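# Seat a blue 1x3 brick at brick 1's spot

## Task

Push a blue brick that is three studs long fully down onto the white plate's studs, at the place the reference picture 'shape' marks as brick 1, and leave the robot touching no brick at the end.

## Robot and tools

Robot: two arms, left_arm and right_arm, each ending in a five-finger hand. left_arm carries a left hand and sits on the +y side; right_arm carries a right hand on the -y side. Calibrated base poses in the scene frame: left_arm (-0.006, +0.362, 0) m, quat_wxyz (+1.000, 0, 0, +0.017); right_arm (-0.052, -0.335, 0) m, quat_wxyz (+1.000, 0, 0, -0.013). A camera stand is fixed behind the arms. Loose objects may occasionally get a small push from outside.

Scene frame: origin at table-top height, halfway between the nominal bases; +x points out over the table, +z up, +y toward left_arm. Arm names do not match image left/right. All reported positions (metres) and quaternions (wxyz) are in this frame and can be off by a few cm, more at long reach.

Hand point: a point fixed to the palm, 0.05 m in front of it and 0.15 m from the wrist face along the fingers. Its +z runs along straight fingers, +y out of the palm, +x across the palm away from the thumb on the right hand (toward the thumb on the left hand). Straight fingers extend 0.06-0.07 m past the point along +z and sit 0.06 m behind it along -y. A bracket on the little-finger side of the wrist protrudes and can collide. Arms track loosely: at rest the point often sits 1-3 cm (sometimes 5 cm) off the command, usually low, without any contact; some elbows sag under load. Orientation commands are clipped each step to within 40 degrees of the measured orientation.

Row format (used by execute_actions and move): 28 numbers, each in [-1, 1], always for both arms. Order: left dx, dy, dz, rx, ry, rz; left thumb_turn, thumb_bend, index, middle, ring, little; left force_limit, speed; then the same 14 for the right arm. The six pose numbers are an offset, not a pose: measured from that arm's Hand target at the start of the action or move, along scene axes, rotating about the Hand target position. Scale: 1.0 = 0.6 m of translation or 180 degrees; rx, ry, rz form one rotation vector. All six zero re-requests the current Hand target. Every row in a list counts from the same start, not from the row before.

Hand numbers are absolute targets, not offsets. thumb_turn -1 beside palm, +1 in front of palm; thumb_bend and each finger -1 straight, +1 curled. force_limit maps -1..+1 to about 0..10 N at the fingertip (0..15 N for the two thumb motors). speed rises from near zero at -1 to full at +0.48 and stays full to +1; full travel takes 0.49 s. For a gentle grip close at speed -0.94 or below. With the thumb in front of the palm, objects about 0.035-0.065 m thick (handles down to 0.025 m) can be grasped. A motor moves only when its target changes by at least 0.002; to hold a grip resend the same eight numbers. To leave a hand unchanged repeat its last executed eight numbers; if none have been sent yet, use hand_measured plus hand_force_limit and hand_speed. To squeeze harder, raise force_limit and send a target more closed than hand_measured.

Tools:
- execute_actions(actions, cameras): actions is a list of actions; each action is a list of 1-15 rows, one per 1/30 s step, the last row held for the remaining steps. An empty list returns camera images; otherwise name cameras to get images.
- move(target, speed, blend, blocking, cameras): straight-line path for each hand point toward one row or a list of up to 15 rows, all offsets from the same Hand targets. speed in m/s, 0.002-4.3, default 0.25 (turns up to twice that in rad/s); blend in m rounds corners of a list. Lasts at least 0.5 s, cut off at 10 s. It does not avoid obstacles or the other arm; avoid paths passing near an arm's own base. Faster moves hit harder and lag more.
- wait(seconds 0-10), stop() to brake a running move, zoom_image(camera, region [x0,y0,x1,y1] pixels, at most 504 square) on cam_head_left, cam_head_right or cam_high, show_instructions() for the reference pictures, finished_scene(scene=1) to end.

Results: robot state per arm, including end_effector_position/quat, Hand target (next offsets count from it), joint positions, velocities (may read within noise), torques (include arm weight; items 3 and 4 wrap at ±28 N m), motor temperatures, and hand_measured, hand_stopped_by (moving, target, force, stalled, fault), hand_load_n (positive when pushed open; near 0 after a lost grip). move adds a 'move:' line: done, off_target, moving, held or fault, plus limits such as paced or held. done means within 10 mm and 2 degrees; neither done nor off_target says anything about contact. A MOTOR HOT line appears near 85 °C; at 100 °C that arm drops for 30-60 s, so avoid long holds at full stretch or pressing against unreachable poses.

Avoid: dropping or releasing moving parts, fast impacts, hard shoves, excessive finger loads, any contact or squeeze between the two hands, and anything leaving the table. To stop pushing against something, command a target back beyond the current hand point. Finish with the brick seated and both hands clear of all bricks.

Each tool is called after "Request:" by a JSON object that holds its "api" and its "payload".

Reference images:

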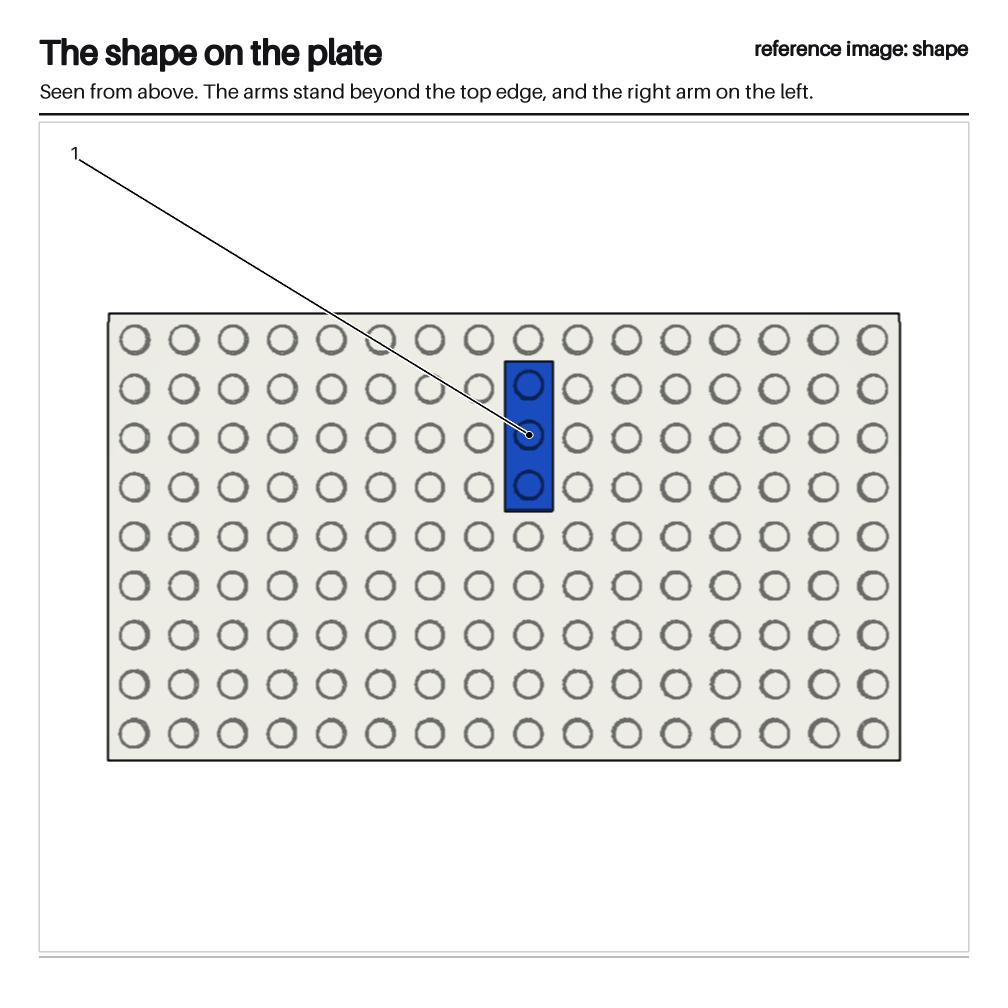

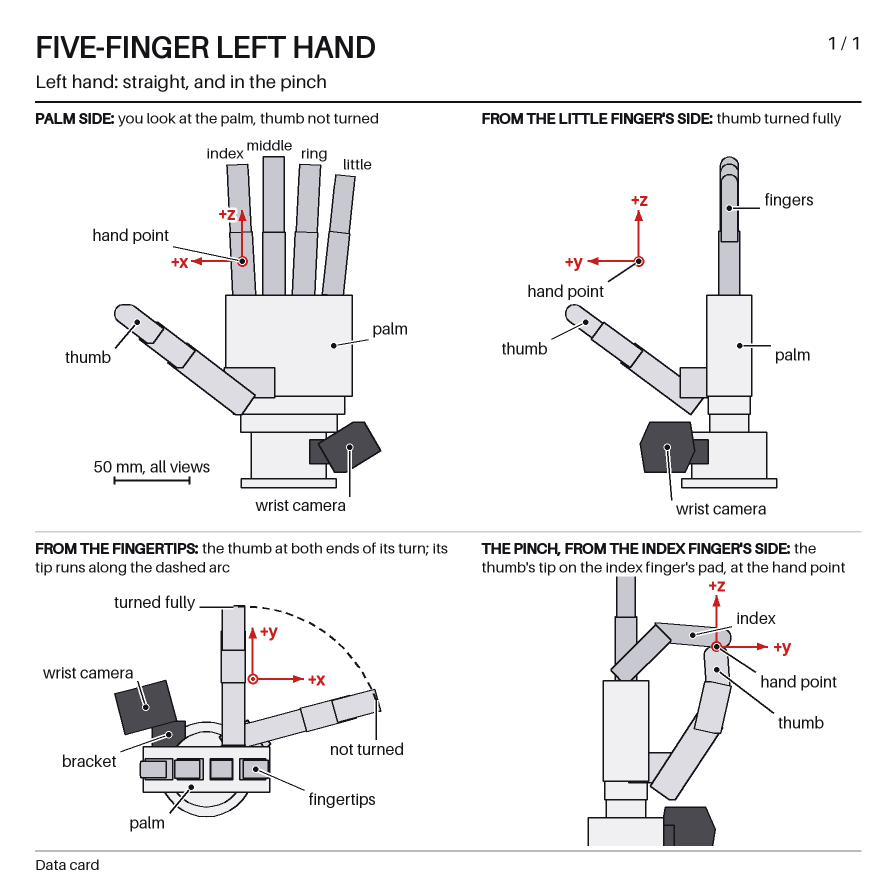

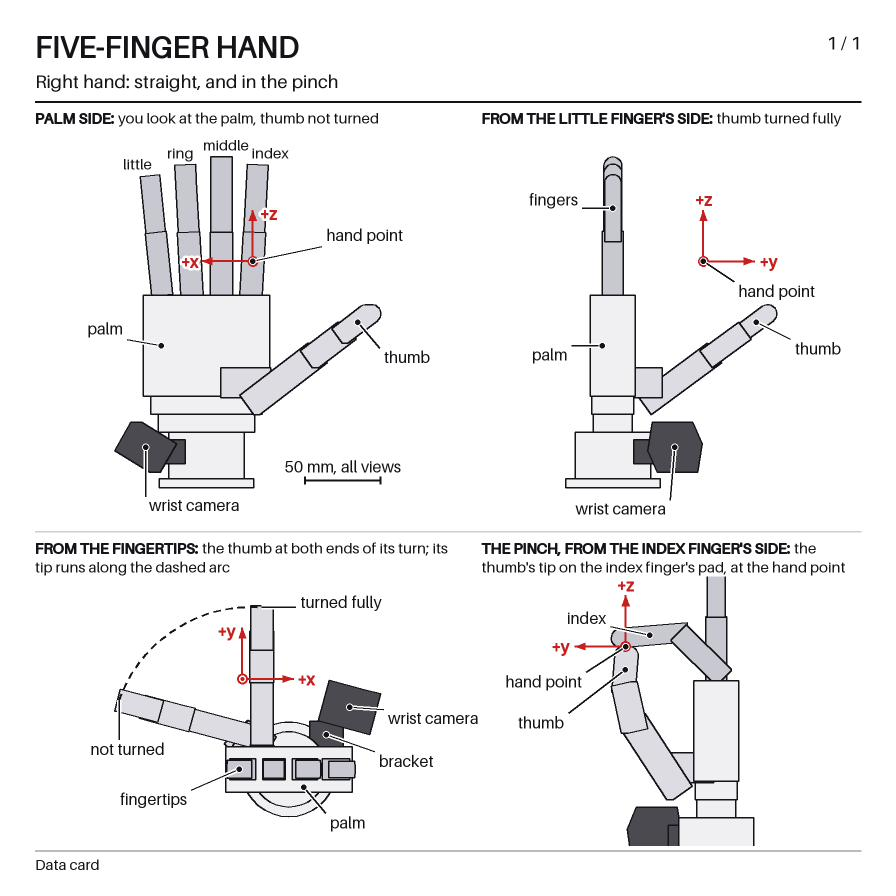

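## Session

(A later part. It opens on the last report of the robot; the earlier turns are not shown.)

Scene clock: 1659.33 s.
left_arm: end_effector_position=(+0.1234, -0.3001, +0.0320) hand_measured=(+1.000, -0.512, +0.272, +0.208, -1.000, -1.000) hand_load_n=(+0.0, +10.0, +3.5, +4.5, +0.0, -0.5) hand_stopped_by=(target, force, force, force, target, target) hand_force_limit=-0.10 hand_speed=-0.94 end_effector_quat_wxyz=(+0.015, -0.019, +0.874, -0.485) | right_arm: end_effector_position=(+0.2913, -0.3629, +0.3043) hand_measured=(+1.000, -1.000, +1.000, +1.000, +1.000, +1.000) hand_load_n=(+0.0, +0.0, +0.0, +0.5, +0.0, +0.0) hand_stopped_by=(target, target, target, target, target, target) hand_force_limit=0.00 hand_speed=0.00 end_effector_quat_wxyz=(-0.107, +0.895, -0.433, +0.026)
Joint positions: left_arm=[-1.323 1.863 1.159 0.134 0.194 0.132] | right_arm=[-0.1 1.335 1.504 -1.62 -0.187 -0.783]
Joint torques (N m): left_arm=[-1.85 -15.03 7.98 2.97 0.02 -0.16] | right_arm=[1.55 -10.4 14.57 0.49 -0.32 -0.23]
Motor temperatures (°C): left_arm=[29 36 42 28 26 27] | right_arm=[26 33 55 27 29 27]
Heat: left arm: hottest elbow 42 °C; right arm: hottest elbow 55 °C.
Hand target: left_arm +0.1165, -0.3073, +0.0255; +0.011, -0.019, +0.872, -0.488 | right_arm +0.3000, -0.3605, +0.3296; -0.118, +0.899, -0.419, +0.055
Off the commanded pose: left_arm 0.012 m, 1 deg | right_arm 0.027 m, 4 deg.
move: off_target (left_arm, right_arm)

Request:
{"api": "move", "payload": {"target": [0,0.008,-0.03,0.01,0,0,1,-0.15,0.4,0.4,-1,-1,-0.1,-0.94, 0,0,0,0,0,0,1,-1,1,1,1,1,0,0], "speed": 0.03, "cameras": ["cam_head_left","cam_head_right","cam_high"]}}

Request:
{"api": "zoom_image", "payload": {"camera": "cam_head_left", "region": [372, 342, 412, 382]}}

Request:
{"api": "zoom_image", "payload": {"camera": "cam_head_right", "region": [385, 355, 425, 395]}}

Scene clock: 1664.60 s.
left_arm: end_effector_position=(+0.1237, -0.3002, +0.0308) hand_measured=(+1.000, -0.512, +0.272, +0.208, -1.000, -1.000) hand_load_n=(+0.0, +9.0, +4.0, +4.0, +0.0, +0.0) hand_stopped_by=(target, force, force, force, target, target) hand_force_limit=-0.10 hand_speed=-0.94 end_effector_quat_wxyz=(+0.015, -0.020, +0.875, -0.484) | right_arm: end_effector_position=(+0.2913, -0.3629, +0.3043) hand_measured=(+1.000, -1.000, +1.000, +1.000, +1.000, +1.000) hand_load_n=(+0.0, +0.0, +0.0, +0.0, +0.5, +0.0) hand_stopped_by=(target, target, target, target, target, target) hand_force_limit=0.00 hand_speed=0.00 end_effector_quat_wxyz=(-0.107, +0.895, -0.433, +0.026)
Joint positions: left_arm=[-1.323 1.865 1.159 0.136 0.193 0.131] | right_arm=[-0.1 1.335 1.504 -1.62 -0.187 -0.783]
Joint torques (N m): left_arm=[-1.85 -13.33 7.64 2.67 -0.11 -0.09] | right_arm=[1.49 -10.58 14.49 0.49 -0.34 -0.22]
Motor temperatures (°C): left_arm=[29 36 42 28 26 27] | right_arm=[26 33 55 27 29 27]
Heat: left arm: hottest elbow 42 °C; right arm: hottest elbow 55 °C.
Hand target: left_arm +0.1164, -0.3025, +0.0075; +0.011, -0.019, +0.880, -0.475 | right_arm +0.3000, -0.3605, +0.3296; -0.118, +0.899, -0.419, +0.055
Off the commanded pose: left_arm 0.025 m, 1 deg | right_arm 0.027 m, 4 deg.
move: off_target (left_arm, right_arm)

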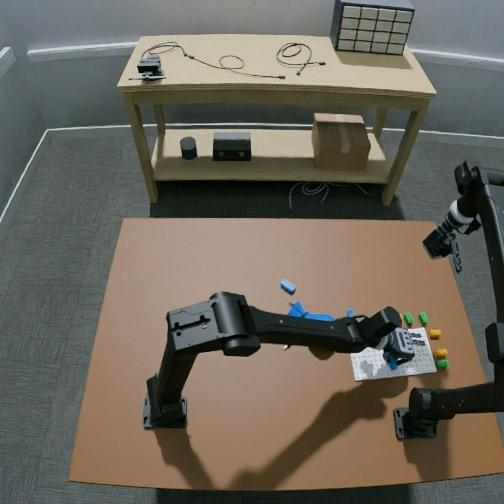

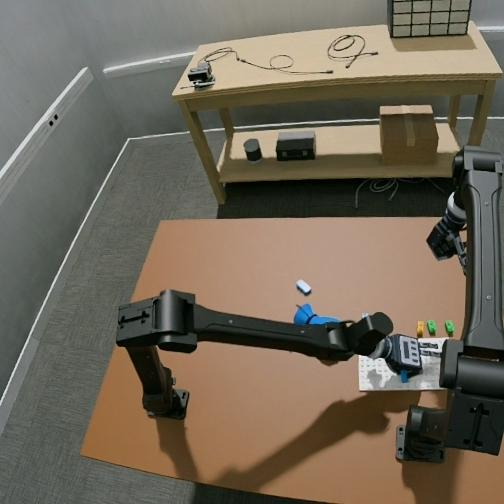

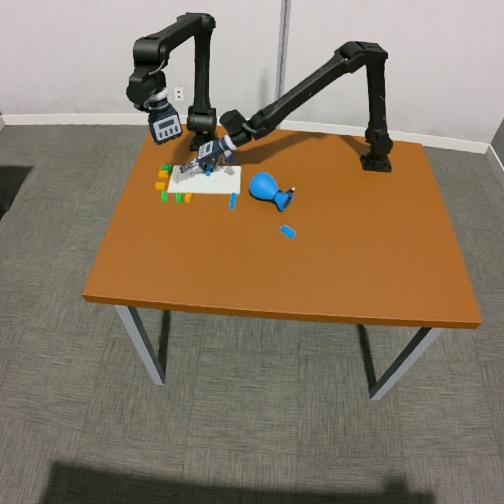

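Scaled by 12.600.

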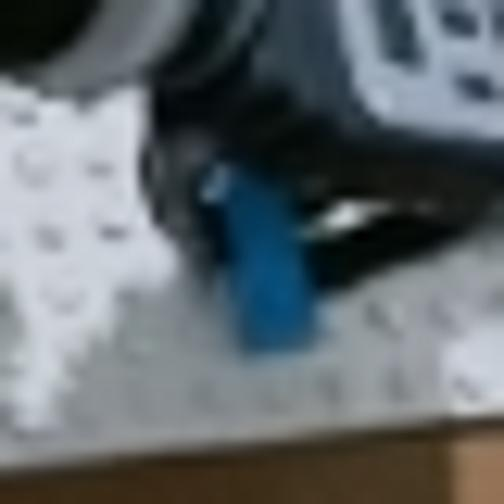

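Scaled by 12.600.

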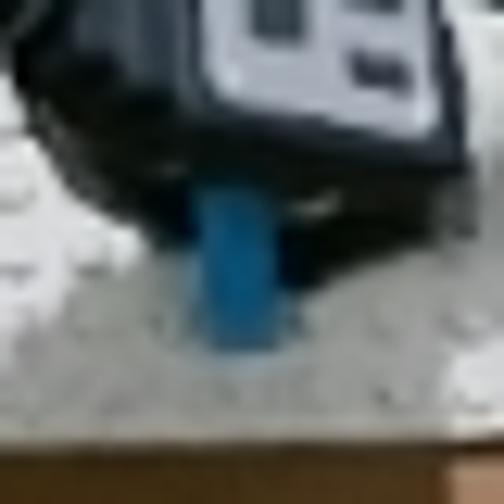

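Request:
{"api": "execute_actions", "payload": {"actions": [[[0.002,-0.003,0.036,-0.01,0,0,1,-0.15,0.4,0.4,-1,-1,-0.1,-0.94,0,0,0,0,0,0,1,-1,1,1,1,1,0,0]],[[0,0,0,0,0,0,1,-0.63,-0.02,-0.05,-1,-1,-0.4,-0.7,0,0,0,0,0,0,1,-1,1,1,1,1,0,0]]]}}

Request:
{"api": "move", "payload": {"target": [[0.01,-0.02,0.13,0,0,0,1,-0.63,-0.15,-0.17,-1,-1,-0.4,-0.6, 0,0,0,0,0,0,1,-1,1,1,1,1,0,0],[0.208,0.6,0.42,0,0,0.1,1,-0.63,-0.15,-0.17,-1,-1,-0.4,-0.6, 0,0,0,0,0,0,1,-1,1,1,1,1,0,0]], "speed": [0.1,0.25], "blend": [0.03,0], "cameras": ["cam_head_left","cam_head_right","cam_high"]}}

Request:
{"api": "zoom_image", "payload": {"camera": "cam_head_left", "region": [372, 342, 412, 382]}}

Request:
{"api": "zoom_image", "payload": {"camera": "cam_head_right", "region": [385, 355, 425, 395]}}

Request:
{"api": "zoom_image", "payload": {"camera": "cam_high", "region": [190, 150, 230, 190]}}

Scene clock: 1674.67 s.
left_arm: end_effector_position=(+0.1232, -0.2999, +0.0303) hand_measured=(+1.000, -0.630, -0.020, -0.050, -1.000, -1.000) hand_load_n=(+0.0, +0.0, +0.0, +0.0, +0.0, +0.0) hand_stopped_by=(target, target, target, target, target, target) hand_force_limit=-0.40 hand_speed=-0.70 end_effector_quat_wxyz=(+0.014, -0.021, +0.875, -0.484) | right_arm: end_effector_position=(+0.2913, -0.3629, +0.3043) hand_measured=(+1.000, -1.000, +1.000, +1.000, +1.000, +1.000) hand_load_n=(+0.0, +0.0, +0.0, +0.0, +0.0, +0.0) hand_stopped_by=(target, target, target, target, target, target) hand_force_limit=0.00 hand_speed=0.00 end_effector_quat_wxyz=(-0.107, +0.895, -0.433, +0.026)
Joint positions: left_arm=[-1.323 1.866 1.158 0.136 0.194 0.129] | right_arm=[-0.1 1.335 1.504 -1.62 -0.187 -0.783]
Joint torques (N m): left_arm=[-1.55 -16.21 7.62 2.65 0.12 -0.12] | right_arm=[1.49 -10.4 14.5 0.36 -0.33 -0.24]
Motor temperatures (°C): left_arm=[29 36 42 28 26 27] | right_arm=[26 33 55 27 29 27]
Heat: left arm: hottest elbow 42 °C; right arm: hottest elbow 55 °C.
Hand target: left_arm +0.1177, -0.3043, +0.0291; +0.011, -0.019, +0.872, -0.488 | right_arm +0.3000, -0.3605, +0.3296; -0.118, +0.899, -0.419, +0.055
Off the commanded pose: left_arm 0.007 m, 1 deg | right_arm 0.027 m, 4 deg.

Scene clock: 1678.10 s.
left_arm: end_effector_position=(+0.2357, +0.0544, +0.2654) hand_measured=(+1.000, -0.630, -0.150, -0.170, -1.000, -1.000) hand_load_n=(+0.0, +0.5, +0.0, +0.0, +0.0, +0.0) hand_stopped_by=(target, target, target, target, target, target) hand_force_limit=-0.40 hand_speed=-0.60 end_effector_quat_wxyz=(+0.076, -0.160, +0.863, -0.474) | right_arm: end_effector_position=(+0.2913, -0.3629, +0.3043) hand_measured=(+1.000, -1.000, +1.000, +1.000, +1.000, +1.000) hand_load_n=(+0.0, +0.0, +0.5, +0.0, +0.0, +0.0) hand_stopped_by=(target, target, target, target, target, target) hand_force_limit=0.00 hand_speed=0.00 end_effector_quat_wxyz=(-0.107, +0.895, -0.433, +0.026)
Joint positions: left_arm=[-0.682 0.916 0.898 -0.635 0.481 0.317] | right_arm=[-0.1 1.335 1.504 -1.62 -0.187 -0.783]
Joint torques (N m): left_arm=[0.38 -4.6 11.38 1.25 0.34 0.04] | right_arm=[1.14 -10.11 14.5 0.57 -0.32 -0.24]
Motor temperatures (°C): left_arm=[29 36 42 28 26 27] | right_arm=[26 33 55 27 29 27]
Heat: left arm: hottest elbow 42 °C; right arm: hottest elbow 55 °C.
Hand target: left_arm +0.2425, +0.0558, +0.2812; +0.087, -0.155, +0.859, -0.481 | right_arm +0.3000, -0.3605, +0.3296; -0.118, +0.899, -0.419, +0.055
Off the commanded pose: left_arm 0.017 m, 2 deg | right_arm 0.027 m, 4 deg.
move: off_target (left_arm, right_arm)

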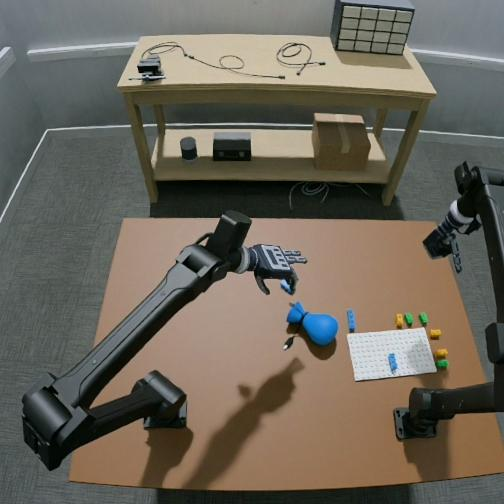

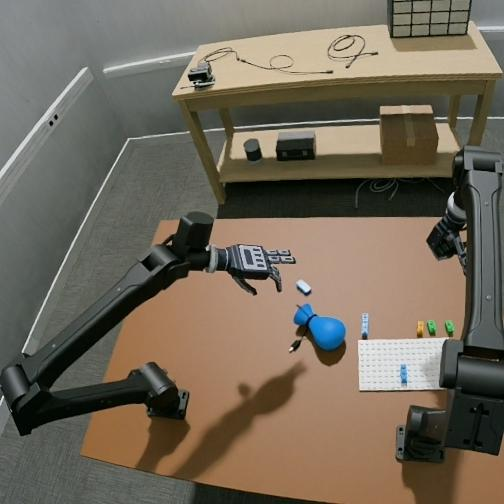

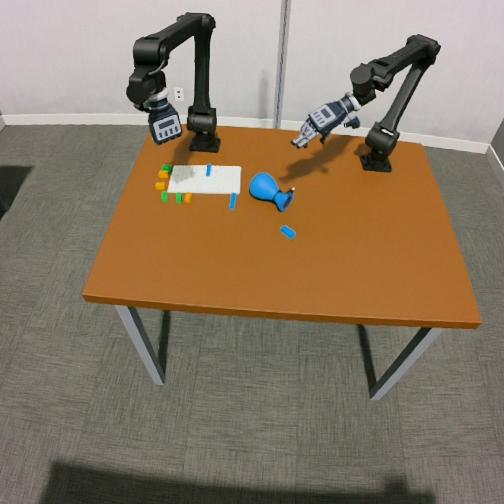

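Scaled by 12.600.

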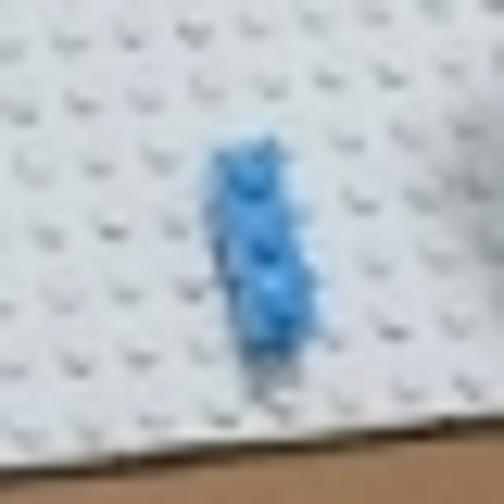

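Scaled by 12.600.

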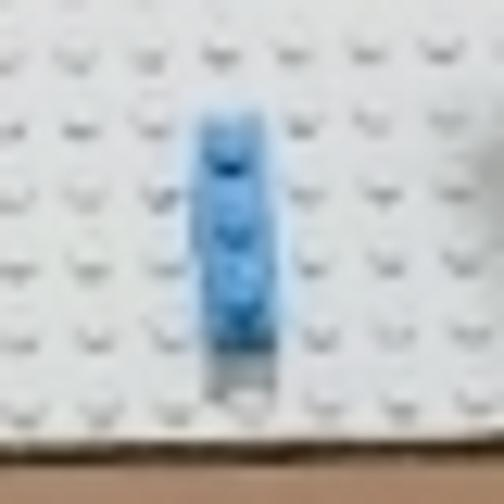

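Scaled by 12.600.

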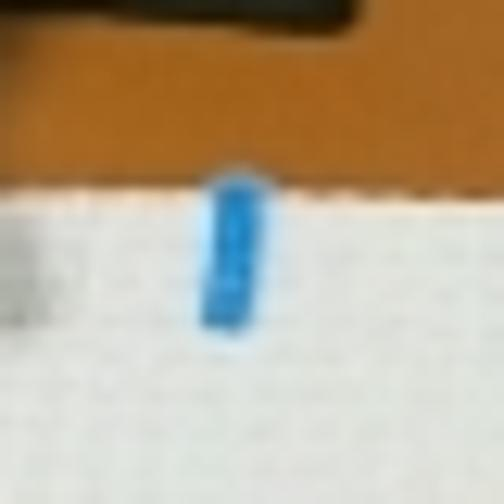

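Request:
{"api": "move", "payload": {"target": [0,0,0,0,0,0,1,-0.63,-0.15,-0.17,-1,-1,-0.4,-0.6, -0.2917,0.0792,-0.2167,-0.0795,0.0334,0.3002,1,-1,1,1,1,1,0,0], "speed": 0.15, "cameras": ["cam_head_left","cam_head_right","cam_high"]}}

Request:
{"api": "zoom_image", "payload": {"camera": "cam_head_left", "region": [345, 300, 465, 420]}}

Request:
{"api": "zoom_image", "payload": {"camera": "cam_high", "region": [150, 90, 260, 200]}}

Scene clock: 1700.77 s.
left_arm: end_effector_position=(+0.2357, +0.0544, +0.2654) hand_measured=(+1.000, -0.630, -0.150, -0.170, -1.000, -1.000) hand_load_n=(+0.0, +0.0, +0.0, +0.0, +0.0, -0.5) hand_stopped_by=(target, target, target, target, target, target) hand_force_limit=-0.40 hand_speed=-0.60 end_effector_quat_wxyz=(+0.076, -0.159, +0.863, -0.474) | right_arm: end_effector_position=(+0.1225, -0.3155, +0.1991) hand_measured=(+1.000, -1.000, +1.000, +1.000, +1.000, +1.000) hand_load_n=(+0.0, +0.0, +0.0, +0.0, +0.0, +0.0) hand_stopped_by=(target, target, target, target, target, target) hand_force_limit=0.00 hand_speed=0.00 end_effector_quat_wxyz=(+0.003, +1.000, +0.025, -0.010)
Joint positions: left_arm=[-0.682 0.916 0.898 -0.635 0.481 0.317] | right_arm=[0.408 0.905 0.895 -1.581 -0.002 -1.239]
Joint torques (N m): left_arm=[0.38 -4.6 11.4 1.29 0.34 0.05] | right_arm=[1.79 -4.37 8.66 1.14 0.07 -0.24]
Heat: left arm: hottest elbow 46 °C; right arm: hottest elbow 54 °C.
Hand target: left_arm +0.2424, +0.0557, +0.2812; +0.087, -0.155, +0.859, -0.481 | right_arm +0.1249, -0.3130, +0.1996; +0.000, +0.999, +0.038, +0.000
Off the commanded pose: left_arm 0.017 m, 2 deg | right_arm 0.004 m, 2 deg.
move: off_target (left_arm)

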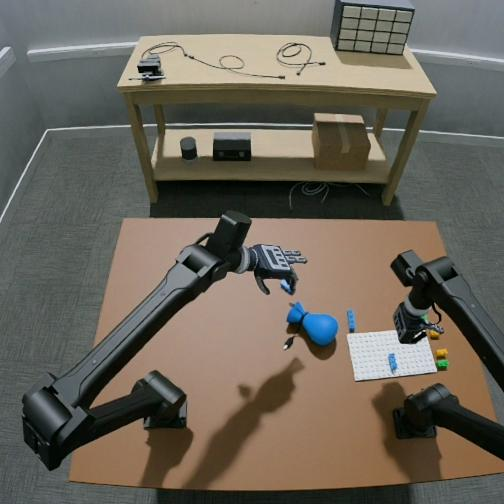

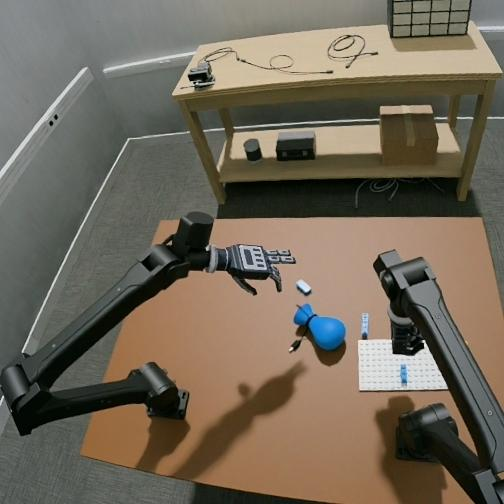

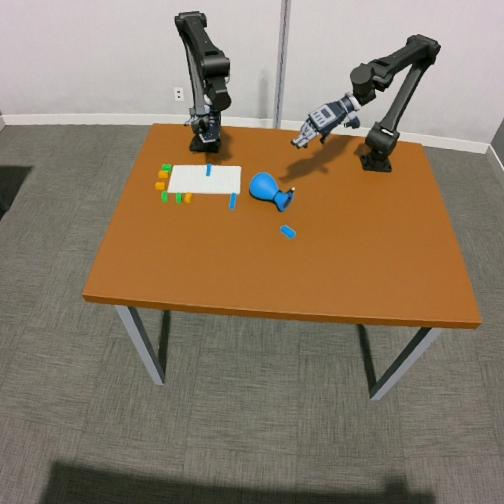

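Scaled by 4.200.

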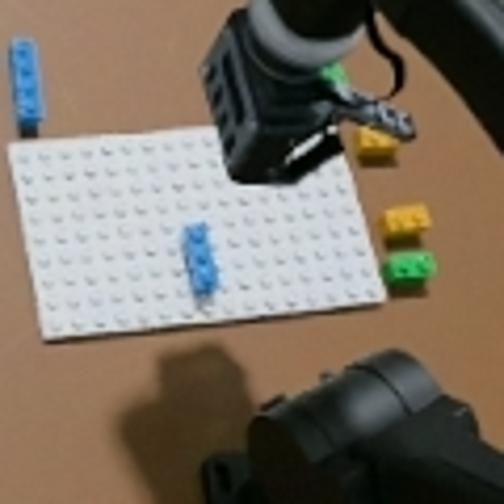

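Scaled by 4.582.

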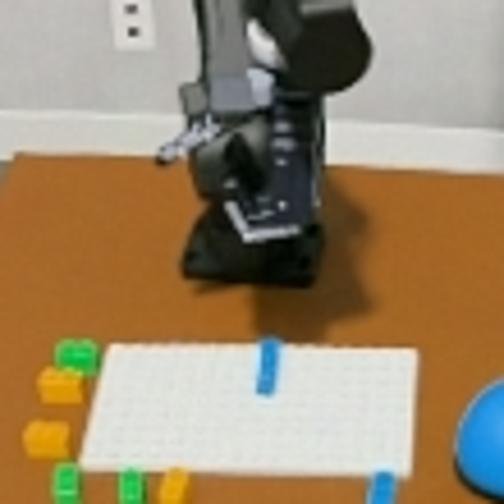

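Request:
{"api": "move", "payload": {"target": [0,0,0,0,0,0,1,-0.63,-0.15,-0.17,-1,-1,-0.4,-0.6, -0.0342,-0.003,-0.215,0,0,0,1,-1,1,1,1,1,0,0], "speed": 0.12, "cameras": ["cam_head_left","cam_head_right","cam_high"]}}

Request:
{"api": "zoom_image", "payload": {"camera": "cam_head_left", "region": [365, 330, 425, 390]}}

Request:
{"api": "zoom_image", "payload": {"camera": "cam_high", "region": [180, 130, 240, 190]}}

Request:
{"api": "zoom_image", "payload": {"camera": "cam_head_right", "region": [365, 330, 435, 400]}}

Scene clock: 1719.20 s.
left_arm: end_effector_position=(+0.2357, +0.0544, +0.2654) hand_measured=(+1.000, -0.630, -0.150, -0.170, -1.000, -1.000) hand_load_n=(+0.0, +0.0, +0.0, +0.0, +0.0, +0.0) hand_stopped_by=(target, target, target, target, target, target) hand_force_limit=-0.40 hand_speed=-0.60 end_effector_quat_wxyz=(+0.076, -0.159, +0.863, -0.474) | right_arm: end_effector_position=(+0.1034, -0.3177, +0.0725) hand_measured=(+1.000, -1.000, +1.000, +1.000, +1.000, +1.000) hand_load_n=(+0.0, +0.0, +0.0, +0.0, +0.0, +0.0) hand_stopped_by=(target, target, target, target, target, target) hand_force_limit=0.00 hand_speed=0.00 end_effector_quat_wxyz=(+0.000, +0.999, +0.037, -0.002)
Joint positions: left_arm=[-0.682 0.916 0.898 -0.635 0.481 0.317] | right_arm=[0.439 0.899 0.556 -1.23 -0.002 -1.232]
Joint torques (N m): left_arm=[0.38 -4.6 11.4 1.28 0.34 0.05] | right_arm=[1.85 -3.02 8.35 1.17 0.05 -0.01]
Motor temperatures (°C): left_arm=[29 34 48 28 26 27] | right_arm=[26 33 50 27 29 27]
Heat: left arm: hottest elbow 48 °C; right arm: hottest elbow 50 °C.
Hand target: left_arm +0.2424, +0.0557, +0.2812; +0.087, -0.155, +0.859, -0.481 | right_arm +0.1045, -0.3147, +0.0706; +0.000, +0.999, +0.038, +0.000
Off the commanded pose: left_arm 0.017 m, 2 deg | right_arm 0.004 m, 0 deg.
move: off_target (left_arm)

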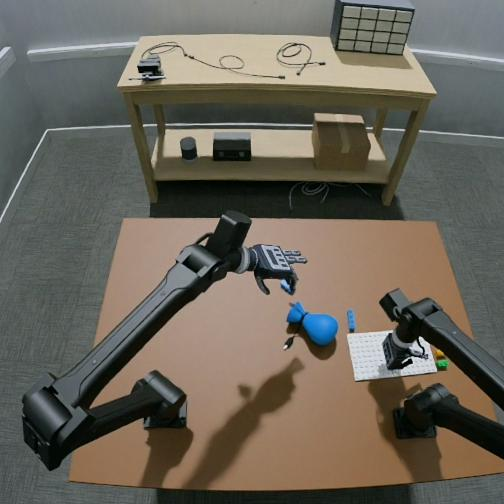

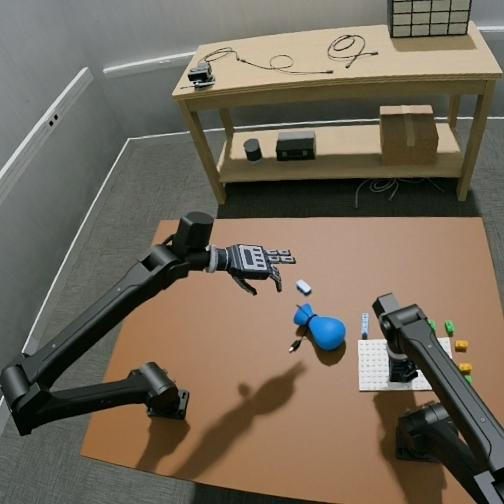

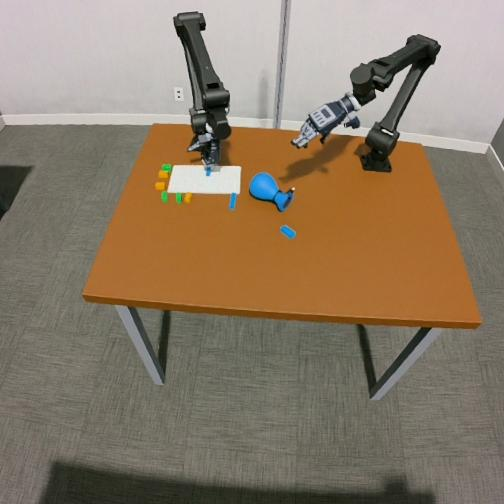

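Scaled by 8.400.

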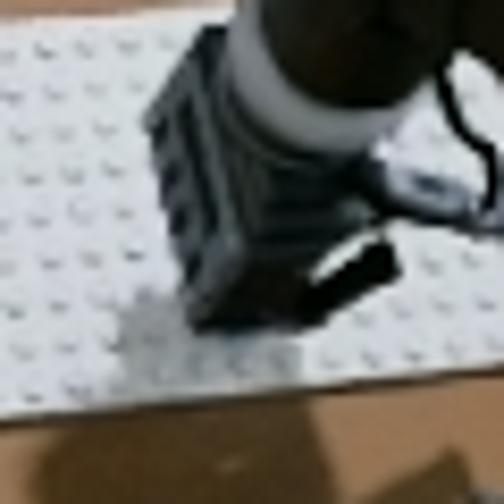

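Scaled by 8.400.

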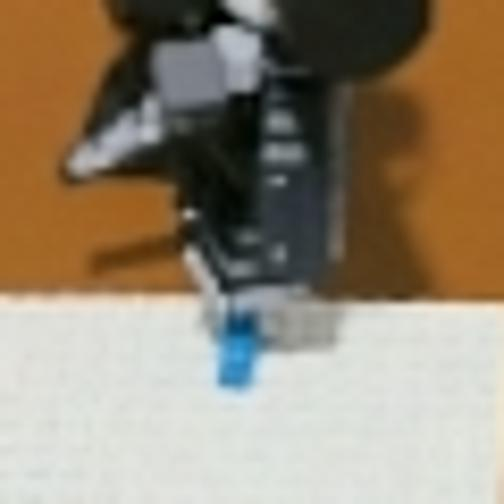

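Scaled by 7.200.

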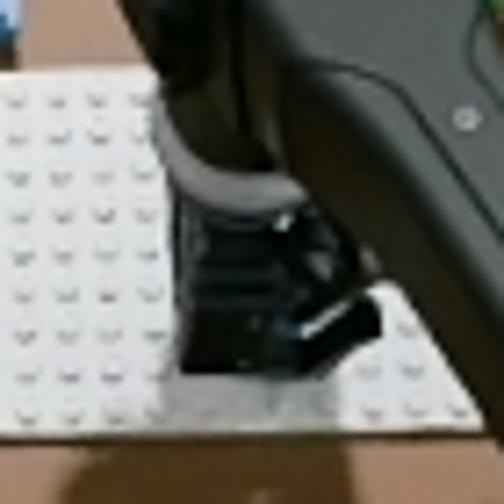

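Request:
{"api": "move", "payload": {"target": [0,0,0,0,0,0,1,-0.63,-0.15,-0.17,-1,-1,-0.4,-0.6, 0.01,0.01,-0.045,0,0,0,1,-1,1,1,1,1,0,0], "speed": 0.1, "cameras": ["cam_head_left","cam_head_right","cam_high"]}}

Request:
{"api": "zoom_image", "payload": {"camera": "cam_head_left", "region": [365, 330, 425, 390]}}

Request:
{"api": "zoom_image", "payload": {"camera": "cam_high", "region": [185, 140, 235, 190]}}

Request:
{"api": "zoom_image", "payload": {"camera": "cam_head_right", "region": [375, 345, 425, 395]}}

Scene clock: 1736.17 s.
left_arm: end_effector_position=(+0.2357, +0.0544, +0.2654) hand_measured=(+1.000, -0.630, -0.150, -0.170, -1.000, -1.000) hand_load_n=(+0.5, +0.0, +0.0, +0.0, +0.0, +0.0) hand_stopped_by=(target, target, target, target, target, target) hand_force_limit=-0.40 hand_speed=-0.60 end_effector_quat_wxyz=(+0.076, -0.159, +0.863, -0.474) | right_arm: end_effector_position=(+0.1097, -0.3117, +0.0455) hand_measured=(+1.000, -1.000, +1.000, +1.000, +1.000, +1.000) hand_load_n=(+0.0, +0.0, +0.0, +0.0, +0.0, +0.0) hand_stopped_by=(target, target, target, target, target, target) hand_force_limit=0.00 hand_speed=0.00 end_effector_quat_wxyz=(+0.000, +0.999, +0.037, -0.002)
Joint positions: left_arm=[-0.682 0.916 0.898 -0.635 0.481 0.317] | right_arm=[0.454 0.971 0.516 -1.118 -0.002 -1.218]
Joint torques (N m): left_arm=[0.38 -4.6 11.4 1.28 0.34 0.05] | right_arm=[1.55 -3.25 7.87 1.36 0.03 -0.03]
Heat: left arm: hottest elbow 49 °C; right arm: hottest elbow 49 °C.
Hand target: left_arm +0.2424, +0.0557, +0.2812; +0.087, -0.155, +0.859, -0.481 | right_arm +0.1104, -0.3087, +0.0435; +0.000, +0.999, +0.038, +0.000
Off the commanded pose: left_arm 0.017 m, 2 deg | right_arm 0.004 m, 0 deg.
move: off_target (left_arm)

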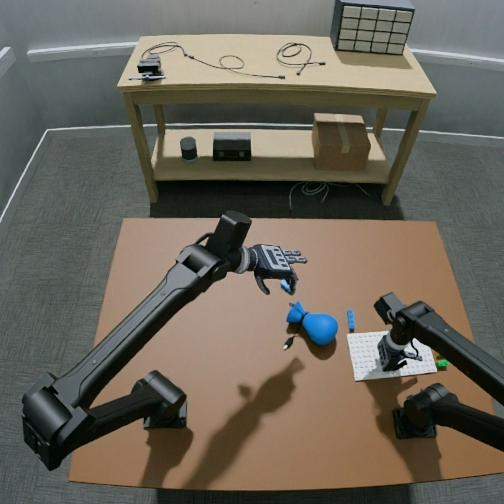

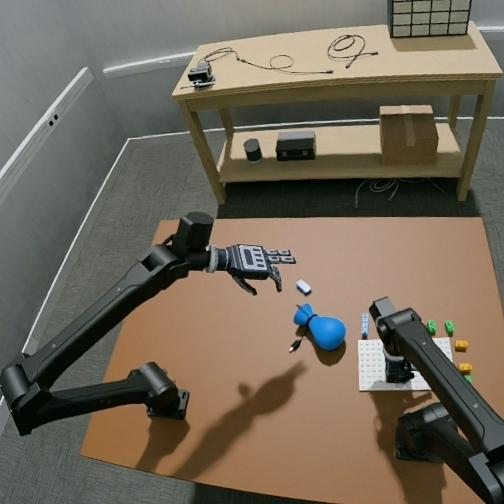

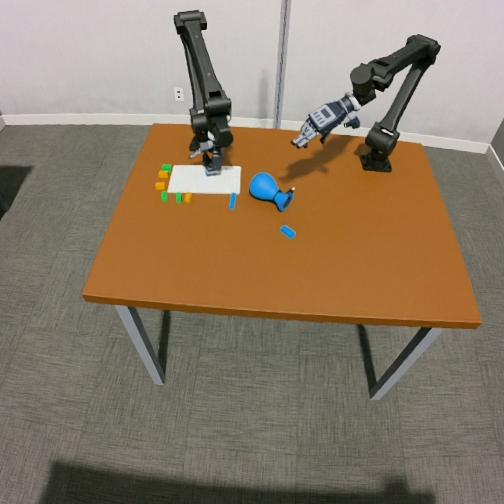

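Scaled by 8.400.

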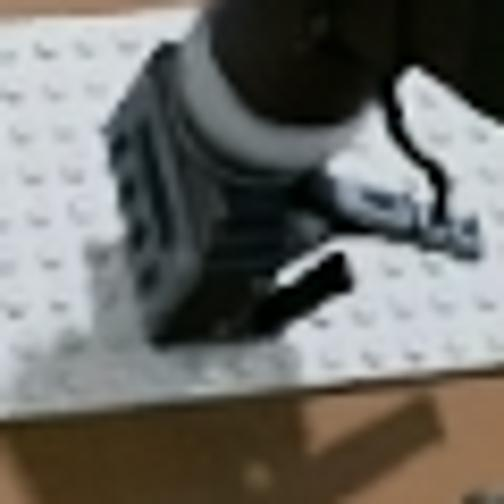

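Scaled by 10.080.

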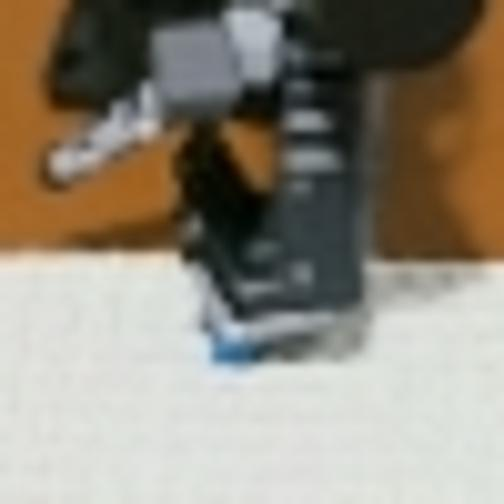

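Scaled by 10.080.

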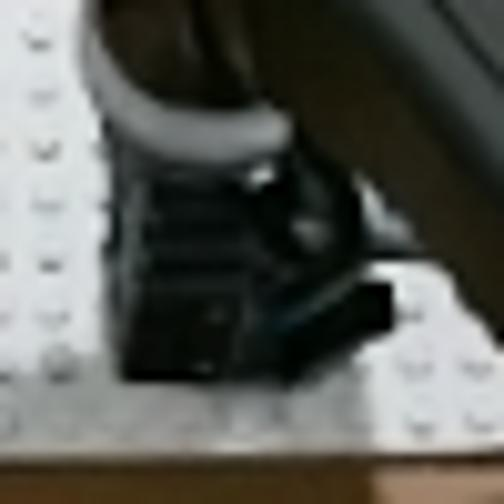

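Request:
{"api": "move", "payload": {"target": [[0,0,0,0,0,0,1,-0.63,-0.15,-0.17,-1,-1,-0.4,-0.6,-0.003,0.007,-0.008,0,0,0,1,-1,1,1,1,1,0,0]], "speed": 0.04, "cameras": ["cam_high","cam_head_right"]}}

Scene clock: 1761.33 s.
left_arm: end_effector_position=(+0.2357, +0.0544, +0.2654) hand_measured=(+1.000, -0.630, -0.150, -0.170, -1.000, -1.000) hand_load_n=(+0.0, +0.0, +0.0, +0.0, +0.0, +0.0) hand_stopped_by=(target, target, target, target, target, target) hand_force_limit=-0.40 hand_speed=-0.60 end_effector_quat_wxyz=(+0.076, -0.159, +0.863, -0.474) | right_arm: end_effector_position=(+0.1102, -0.3067, +0.0424) hand_measured=(+1.000, -1.000, +1.000, +1.000, +1.000, +1.000) hand_load_n=(+0.0, +0.0, +0.0, +0.0, +0.0, +0.0) hand_stopped_by=(target, target, target, target, target, target) hand_force_limit=0.00 hand_speed=0.00 end_effector_quat_wxyz=(-0.001, +0.999, +0.038, +0.002)
Joint positions: left_arm=[-0.682 0.916 0.898 -0.635 0.481 0.317] | right_arm=[0.476 0.979 0.512 -1.1 -0.001 -1.196]
Joint torques (N m): left_arm=[0.38 -4.6 11.4 1.29 0.34 0.05] | right_arm=[2.26 -3.49 7.35 1.13 0.01 -0.01]
Heat: left arm: hottest elbow 50 °C; right arm: hottest elbow 47 °C.
Hand target: left_arm +0.2424, +0.0557, +0.2812; +0.087, -0.155, +0.859, -0.481 | right_arm +0.1086, -0.3045, +0.0387; +0.000, +0.999, +0.038, +0.000
Off the commanded pose: left_arm 0.017 m, 2 deg | right_arm 0.005 m, 0 deg.
move: off_target (left_arm)
Images, in order (width x height): cam_head_right 504x504, cam_high 504x504.

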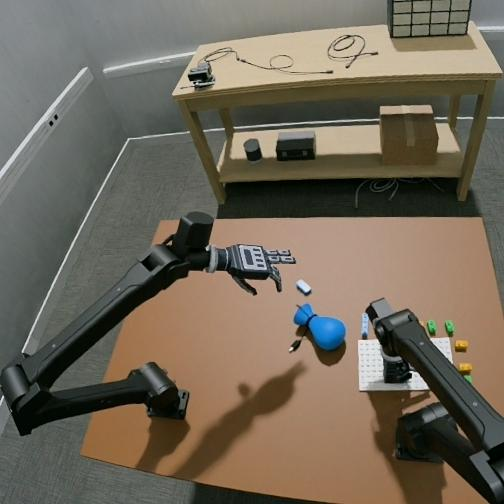

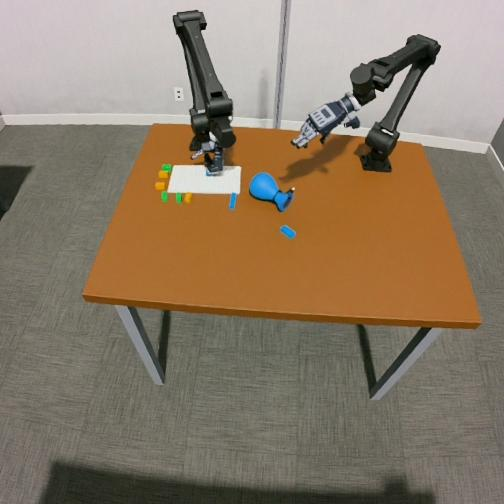

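Request:
{"api": "zoom_image", "payload": {"camera": "cam_high", "region": [185, 140, 235, 190]}}

Request:
{"api": "zoom_image", "payload": {"camera": "cam_head_right", "region": [370, 340, 430, 400]}}

Scaled by 10.080.

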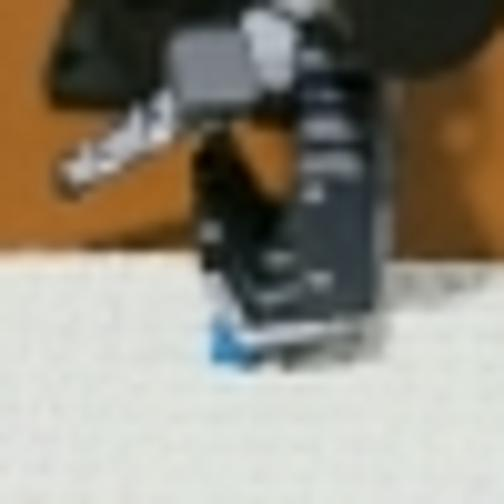

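Scaled by 8.400.

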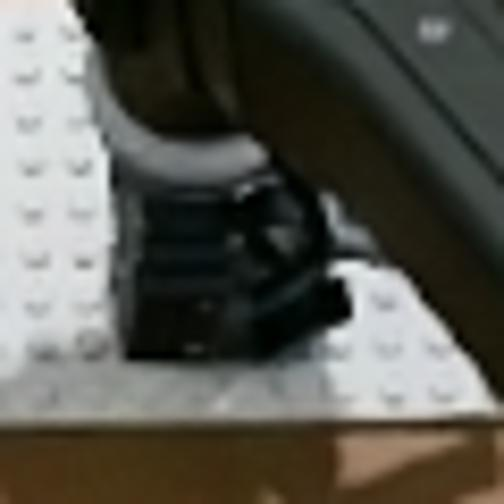

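Request:
{"api": "move", "payload": {"target": [[0,0,0,0,0,0,1,-0.63,-0.15,-0.17,-1,-1,-0.4,-0.6,0,0,-0.008,0,0,0,1,-1,1,1,1,1,0,0]], "speed": 0.03}}

Request:
{"api": "move", "payload": {"target": [[0,0,0,0,0,0,1,-0.63,-0.15,-0.17,-1,-1,-0.4,-0.6,0,0,-0.008,0,0,0,1,-1,1,1,1,1,0,0]], "speed": 0.03, "cameras": ["cam_high"]}}

Scene clock: 1788.70 s.
left_arm: end_effector_position=(+0.2357, +0.0544, +0.2654) hand_measured=(+1.000, -0.630, -0.150, -0.170, -1.000, -1.000) hand_load_n=(+0.0, +0.0, +0.0, +0.0, -0.5, +0.0) hand_stopped_by=(target, target, target, target, target, target) hand_force_limit=-0.40 hand_speed=-0.60 end_effector_quat_wxyz=(+0.076, -0.159, +0.863, -0.474) | right_arm: end_effector_position=(+0.1103, -0.3063, +0.0382) hand_measured=(+1.000, -1.000, +1.000, +1.000, +1.000, +1.000) hand_load_n=(+0.0, +0.0, +0.0, +0.0, -0.5, +0.0) hand_stopped_by=(target, target, target, target, target, target) hand_force_limit=0.00 hand_speed=0.00 end_effector_quat_wxyz=(-0.002, +0.999, +0.037, +0.002)
Joint positions: left_arm=[-0.682 0.916 0.898 -0.635 0.481 0.317] | right_arm=[0.477 0.986 0.504 -1.083 -0.001 -1.194]
Joint torques (N m): left_arm=[0.38 -4.6 11.38 1.28 0.34 0.05] | right_arm=[2.02 -2.61 7.23 1.58 -0.01 -0.03]
Motor temperatures (°C): left_arm=[29 33 51 28 26 27] | right_arm=[26 32 45 27 29 27]
Heat: left arm: hottest elbow 51 °C; right arm: hottest elbow 45 °C.
Hand target: left_arm +0.2424, +0.0557, +0.2812; +0.087, -0.155, +0.859, -0.481 | right_arm +0.1086, -0.3045, +0.0340; +0.000, +0.999, +0.038, +0.000
Off the commanded pose: left_arm 0.017 m, 2 deg | right_arm 0.005 m, 0 deg.
move: off_target (left_arm)

Scene clock: 1789.53 s.
left_arm: end_effector_position=(+0.2357, +0.0544, +0.2654) hand_measured=(+1.000, -0.630, -0.150, -0.170, -1.000, -1.000) hand_load_n=(+0.0, +0.0, +0.0, +0.0, +0.0, +0.0) hand_stopped_by=(target, target, target, target, target, target) hand_force_limit=-0.40 hand_speed=-0.60 end_effector_quat_wxyz=(+0.076, -0.159, +0.863, -0.474) | right_arm: end_effector_position=(+0.1116, -0.3046, +0.0333) hand_measured=(+1.000, -1.000, +1.000, +1.000, +1.000, +1.000) hand_load_n=(+0.0, +0.0, +0.0, +0.0, +0.0, +0.0) hand_stopped_by=(target, target, target, target, target, target) hand_force_limit=0.00 hand_speed=0.00 end_effector_quat_wxyz=(-0.004, +0.999, +0.038, +0.004)
Joint positions: left_arm=[-0.682 0.916 0.898 -0.635 0.481 0.317] | right_arm=[0.479 0.996 0.496 -1.06 -0.004 -1.194]
Joint torques (N m): left_arm=[0.38 -4.6 11.4 1.28 0.34 0.05] | right_arm=[1.2 -2.96 7.06 1.18 0.13 0]
Heat: left arm: hottest elbow 51 °C; right arm: hottest elbow 45 °C.
Hand target: left_arm +0.2424, +0.0557, +0.2812; +0.087, -0.155, +0.859, -0.481 | right_arm +0.1087, -0.3045, +0.0292; +0.000, +0.999, +0.038, +0.000
Off the commanded pose: left_arm 0.017 m, 2 deg | right_arm 0.005 m, 1 deg.
move: off_target (left_arm)
Images, in order (width x height): cam_high 504x504.

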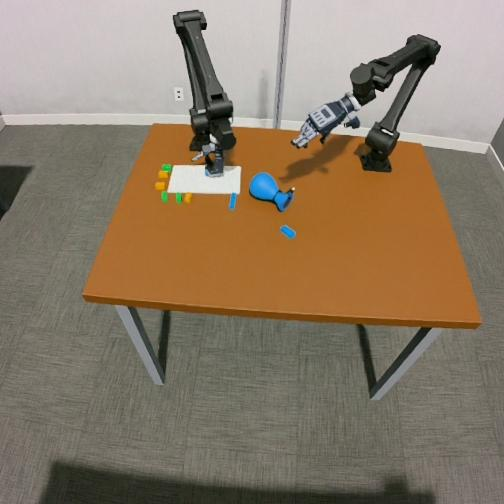

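Request:
{"api": "zoom_image", "payload": {"camera": "cam_high", "region": [185, 140, 235, 190]}}

Scaled by 10.080.

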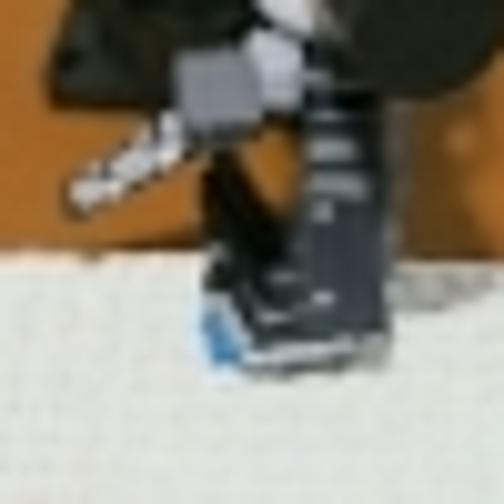

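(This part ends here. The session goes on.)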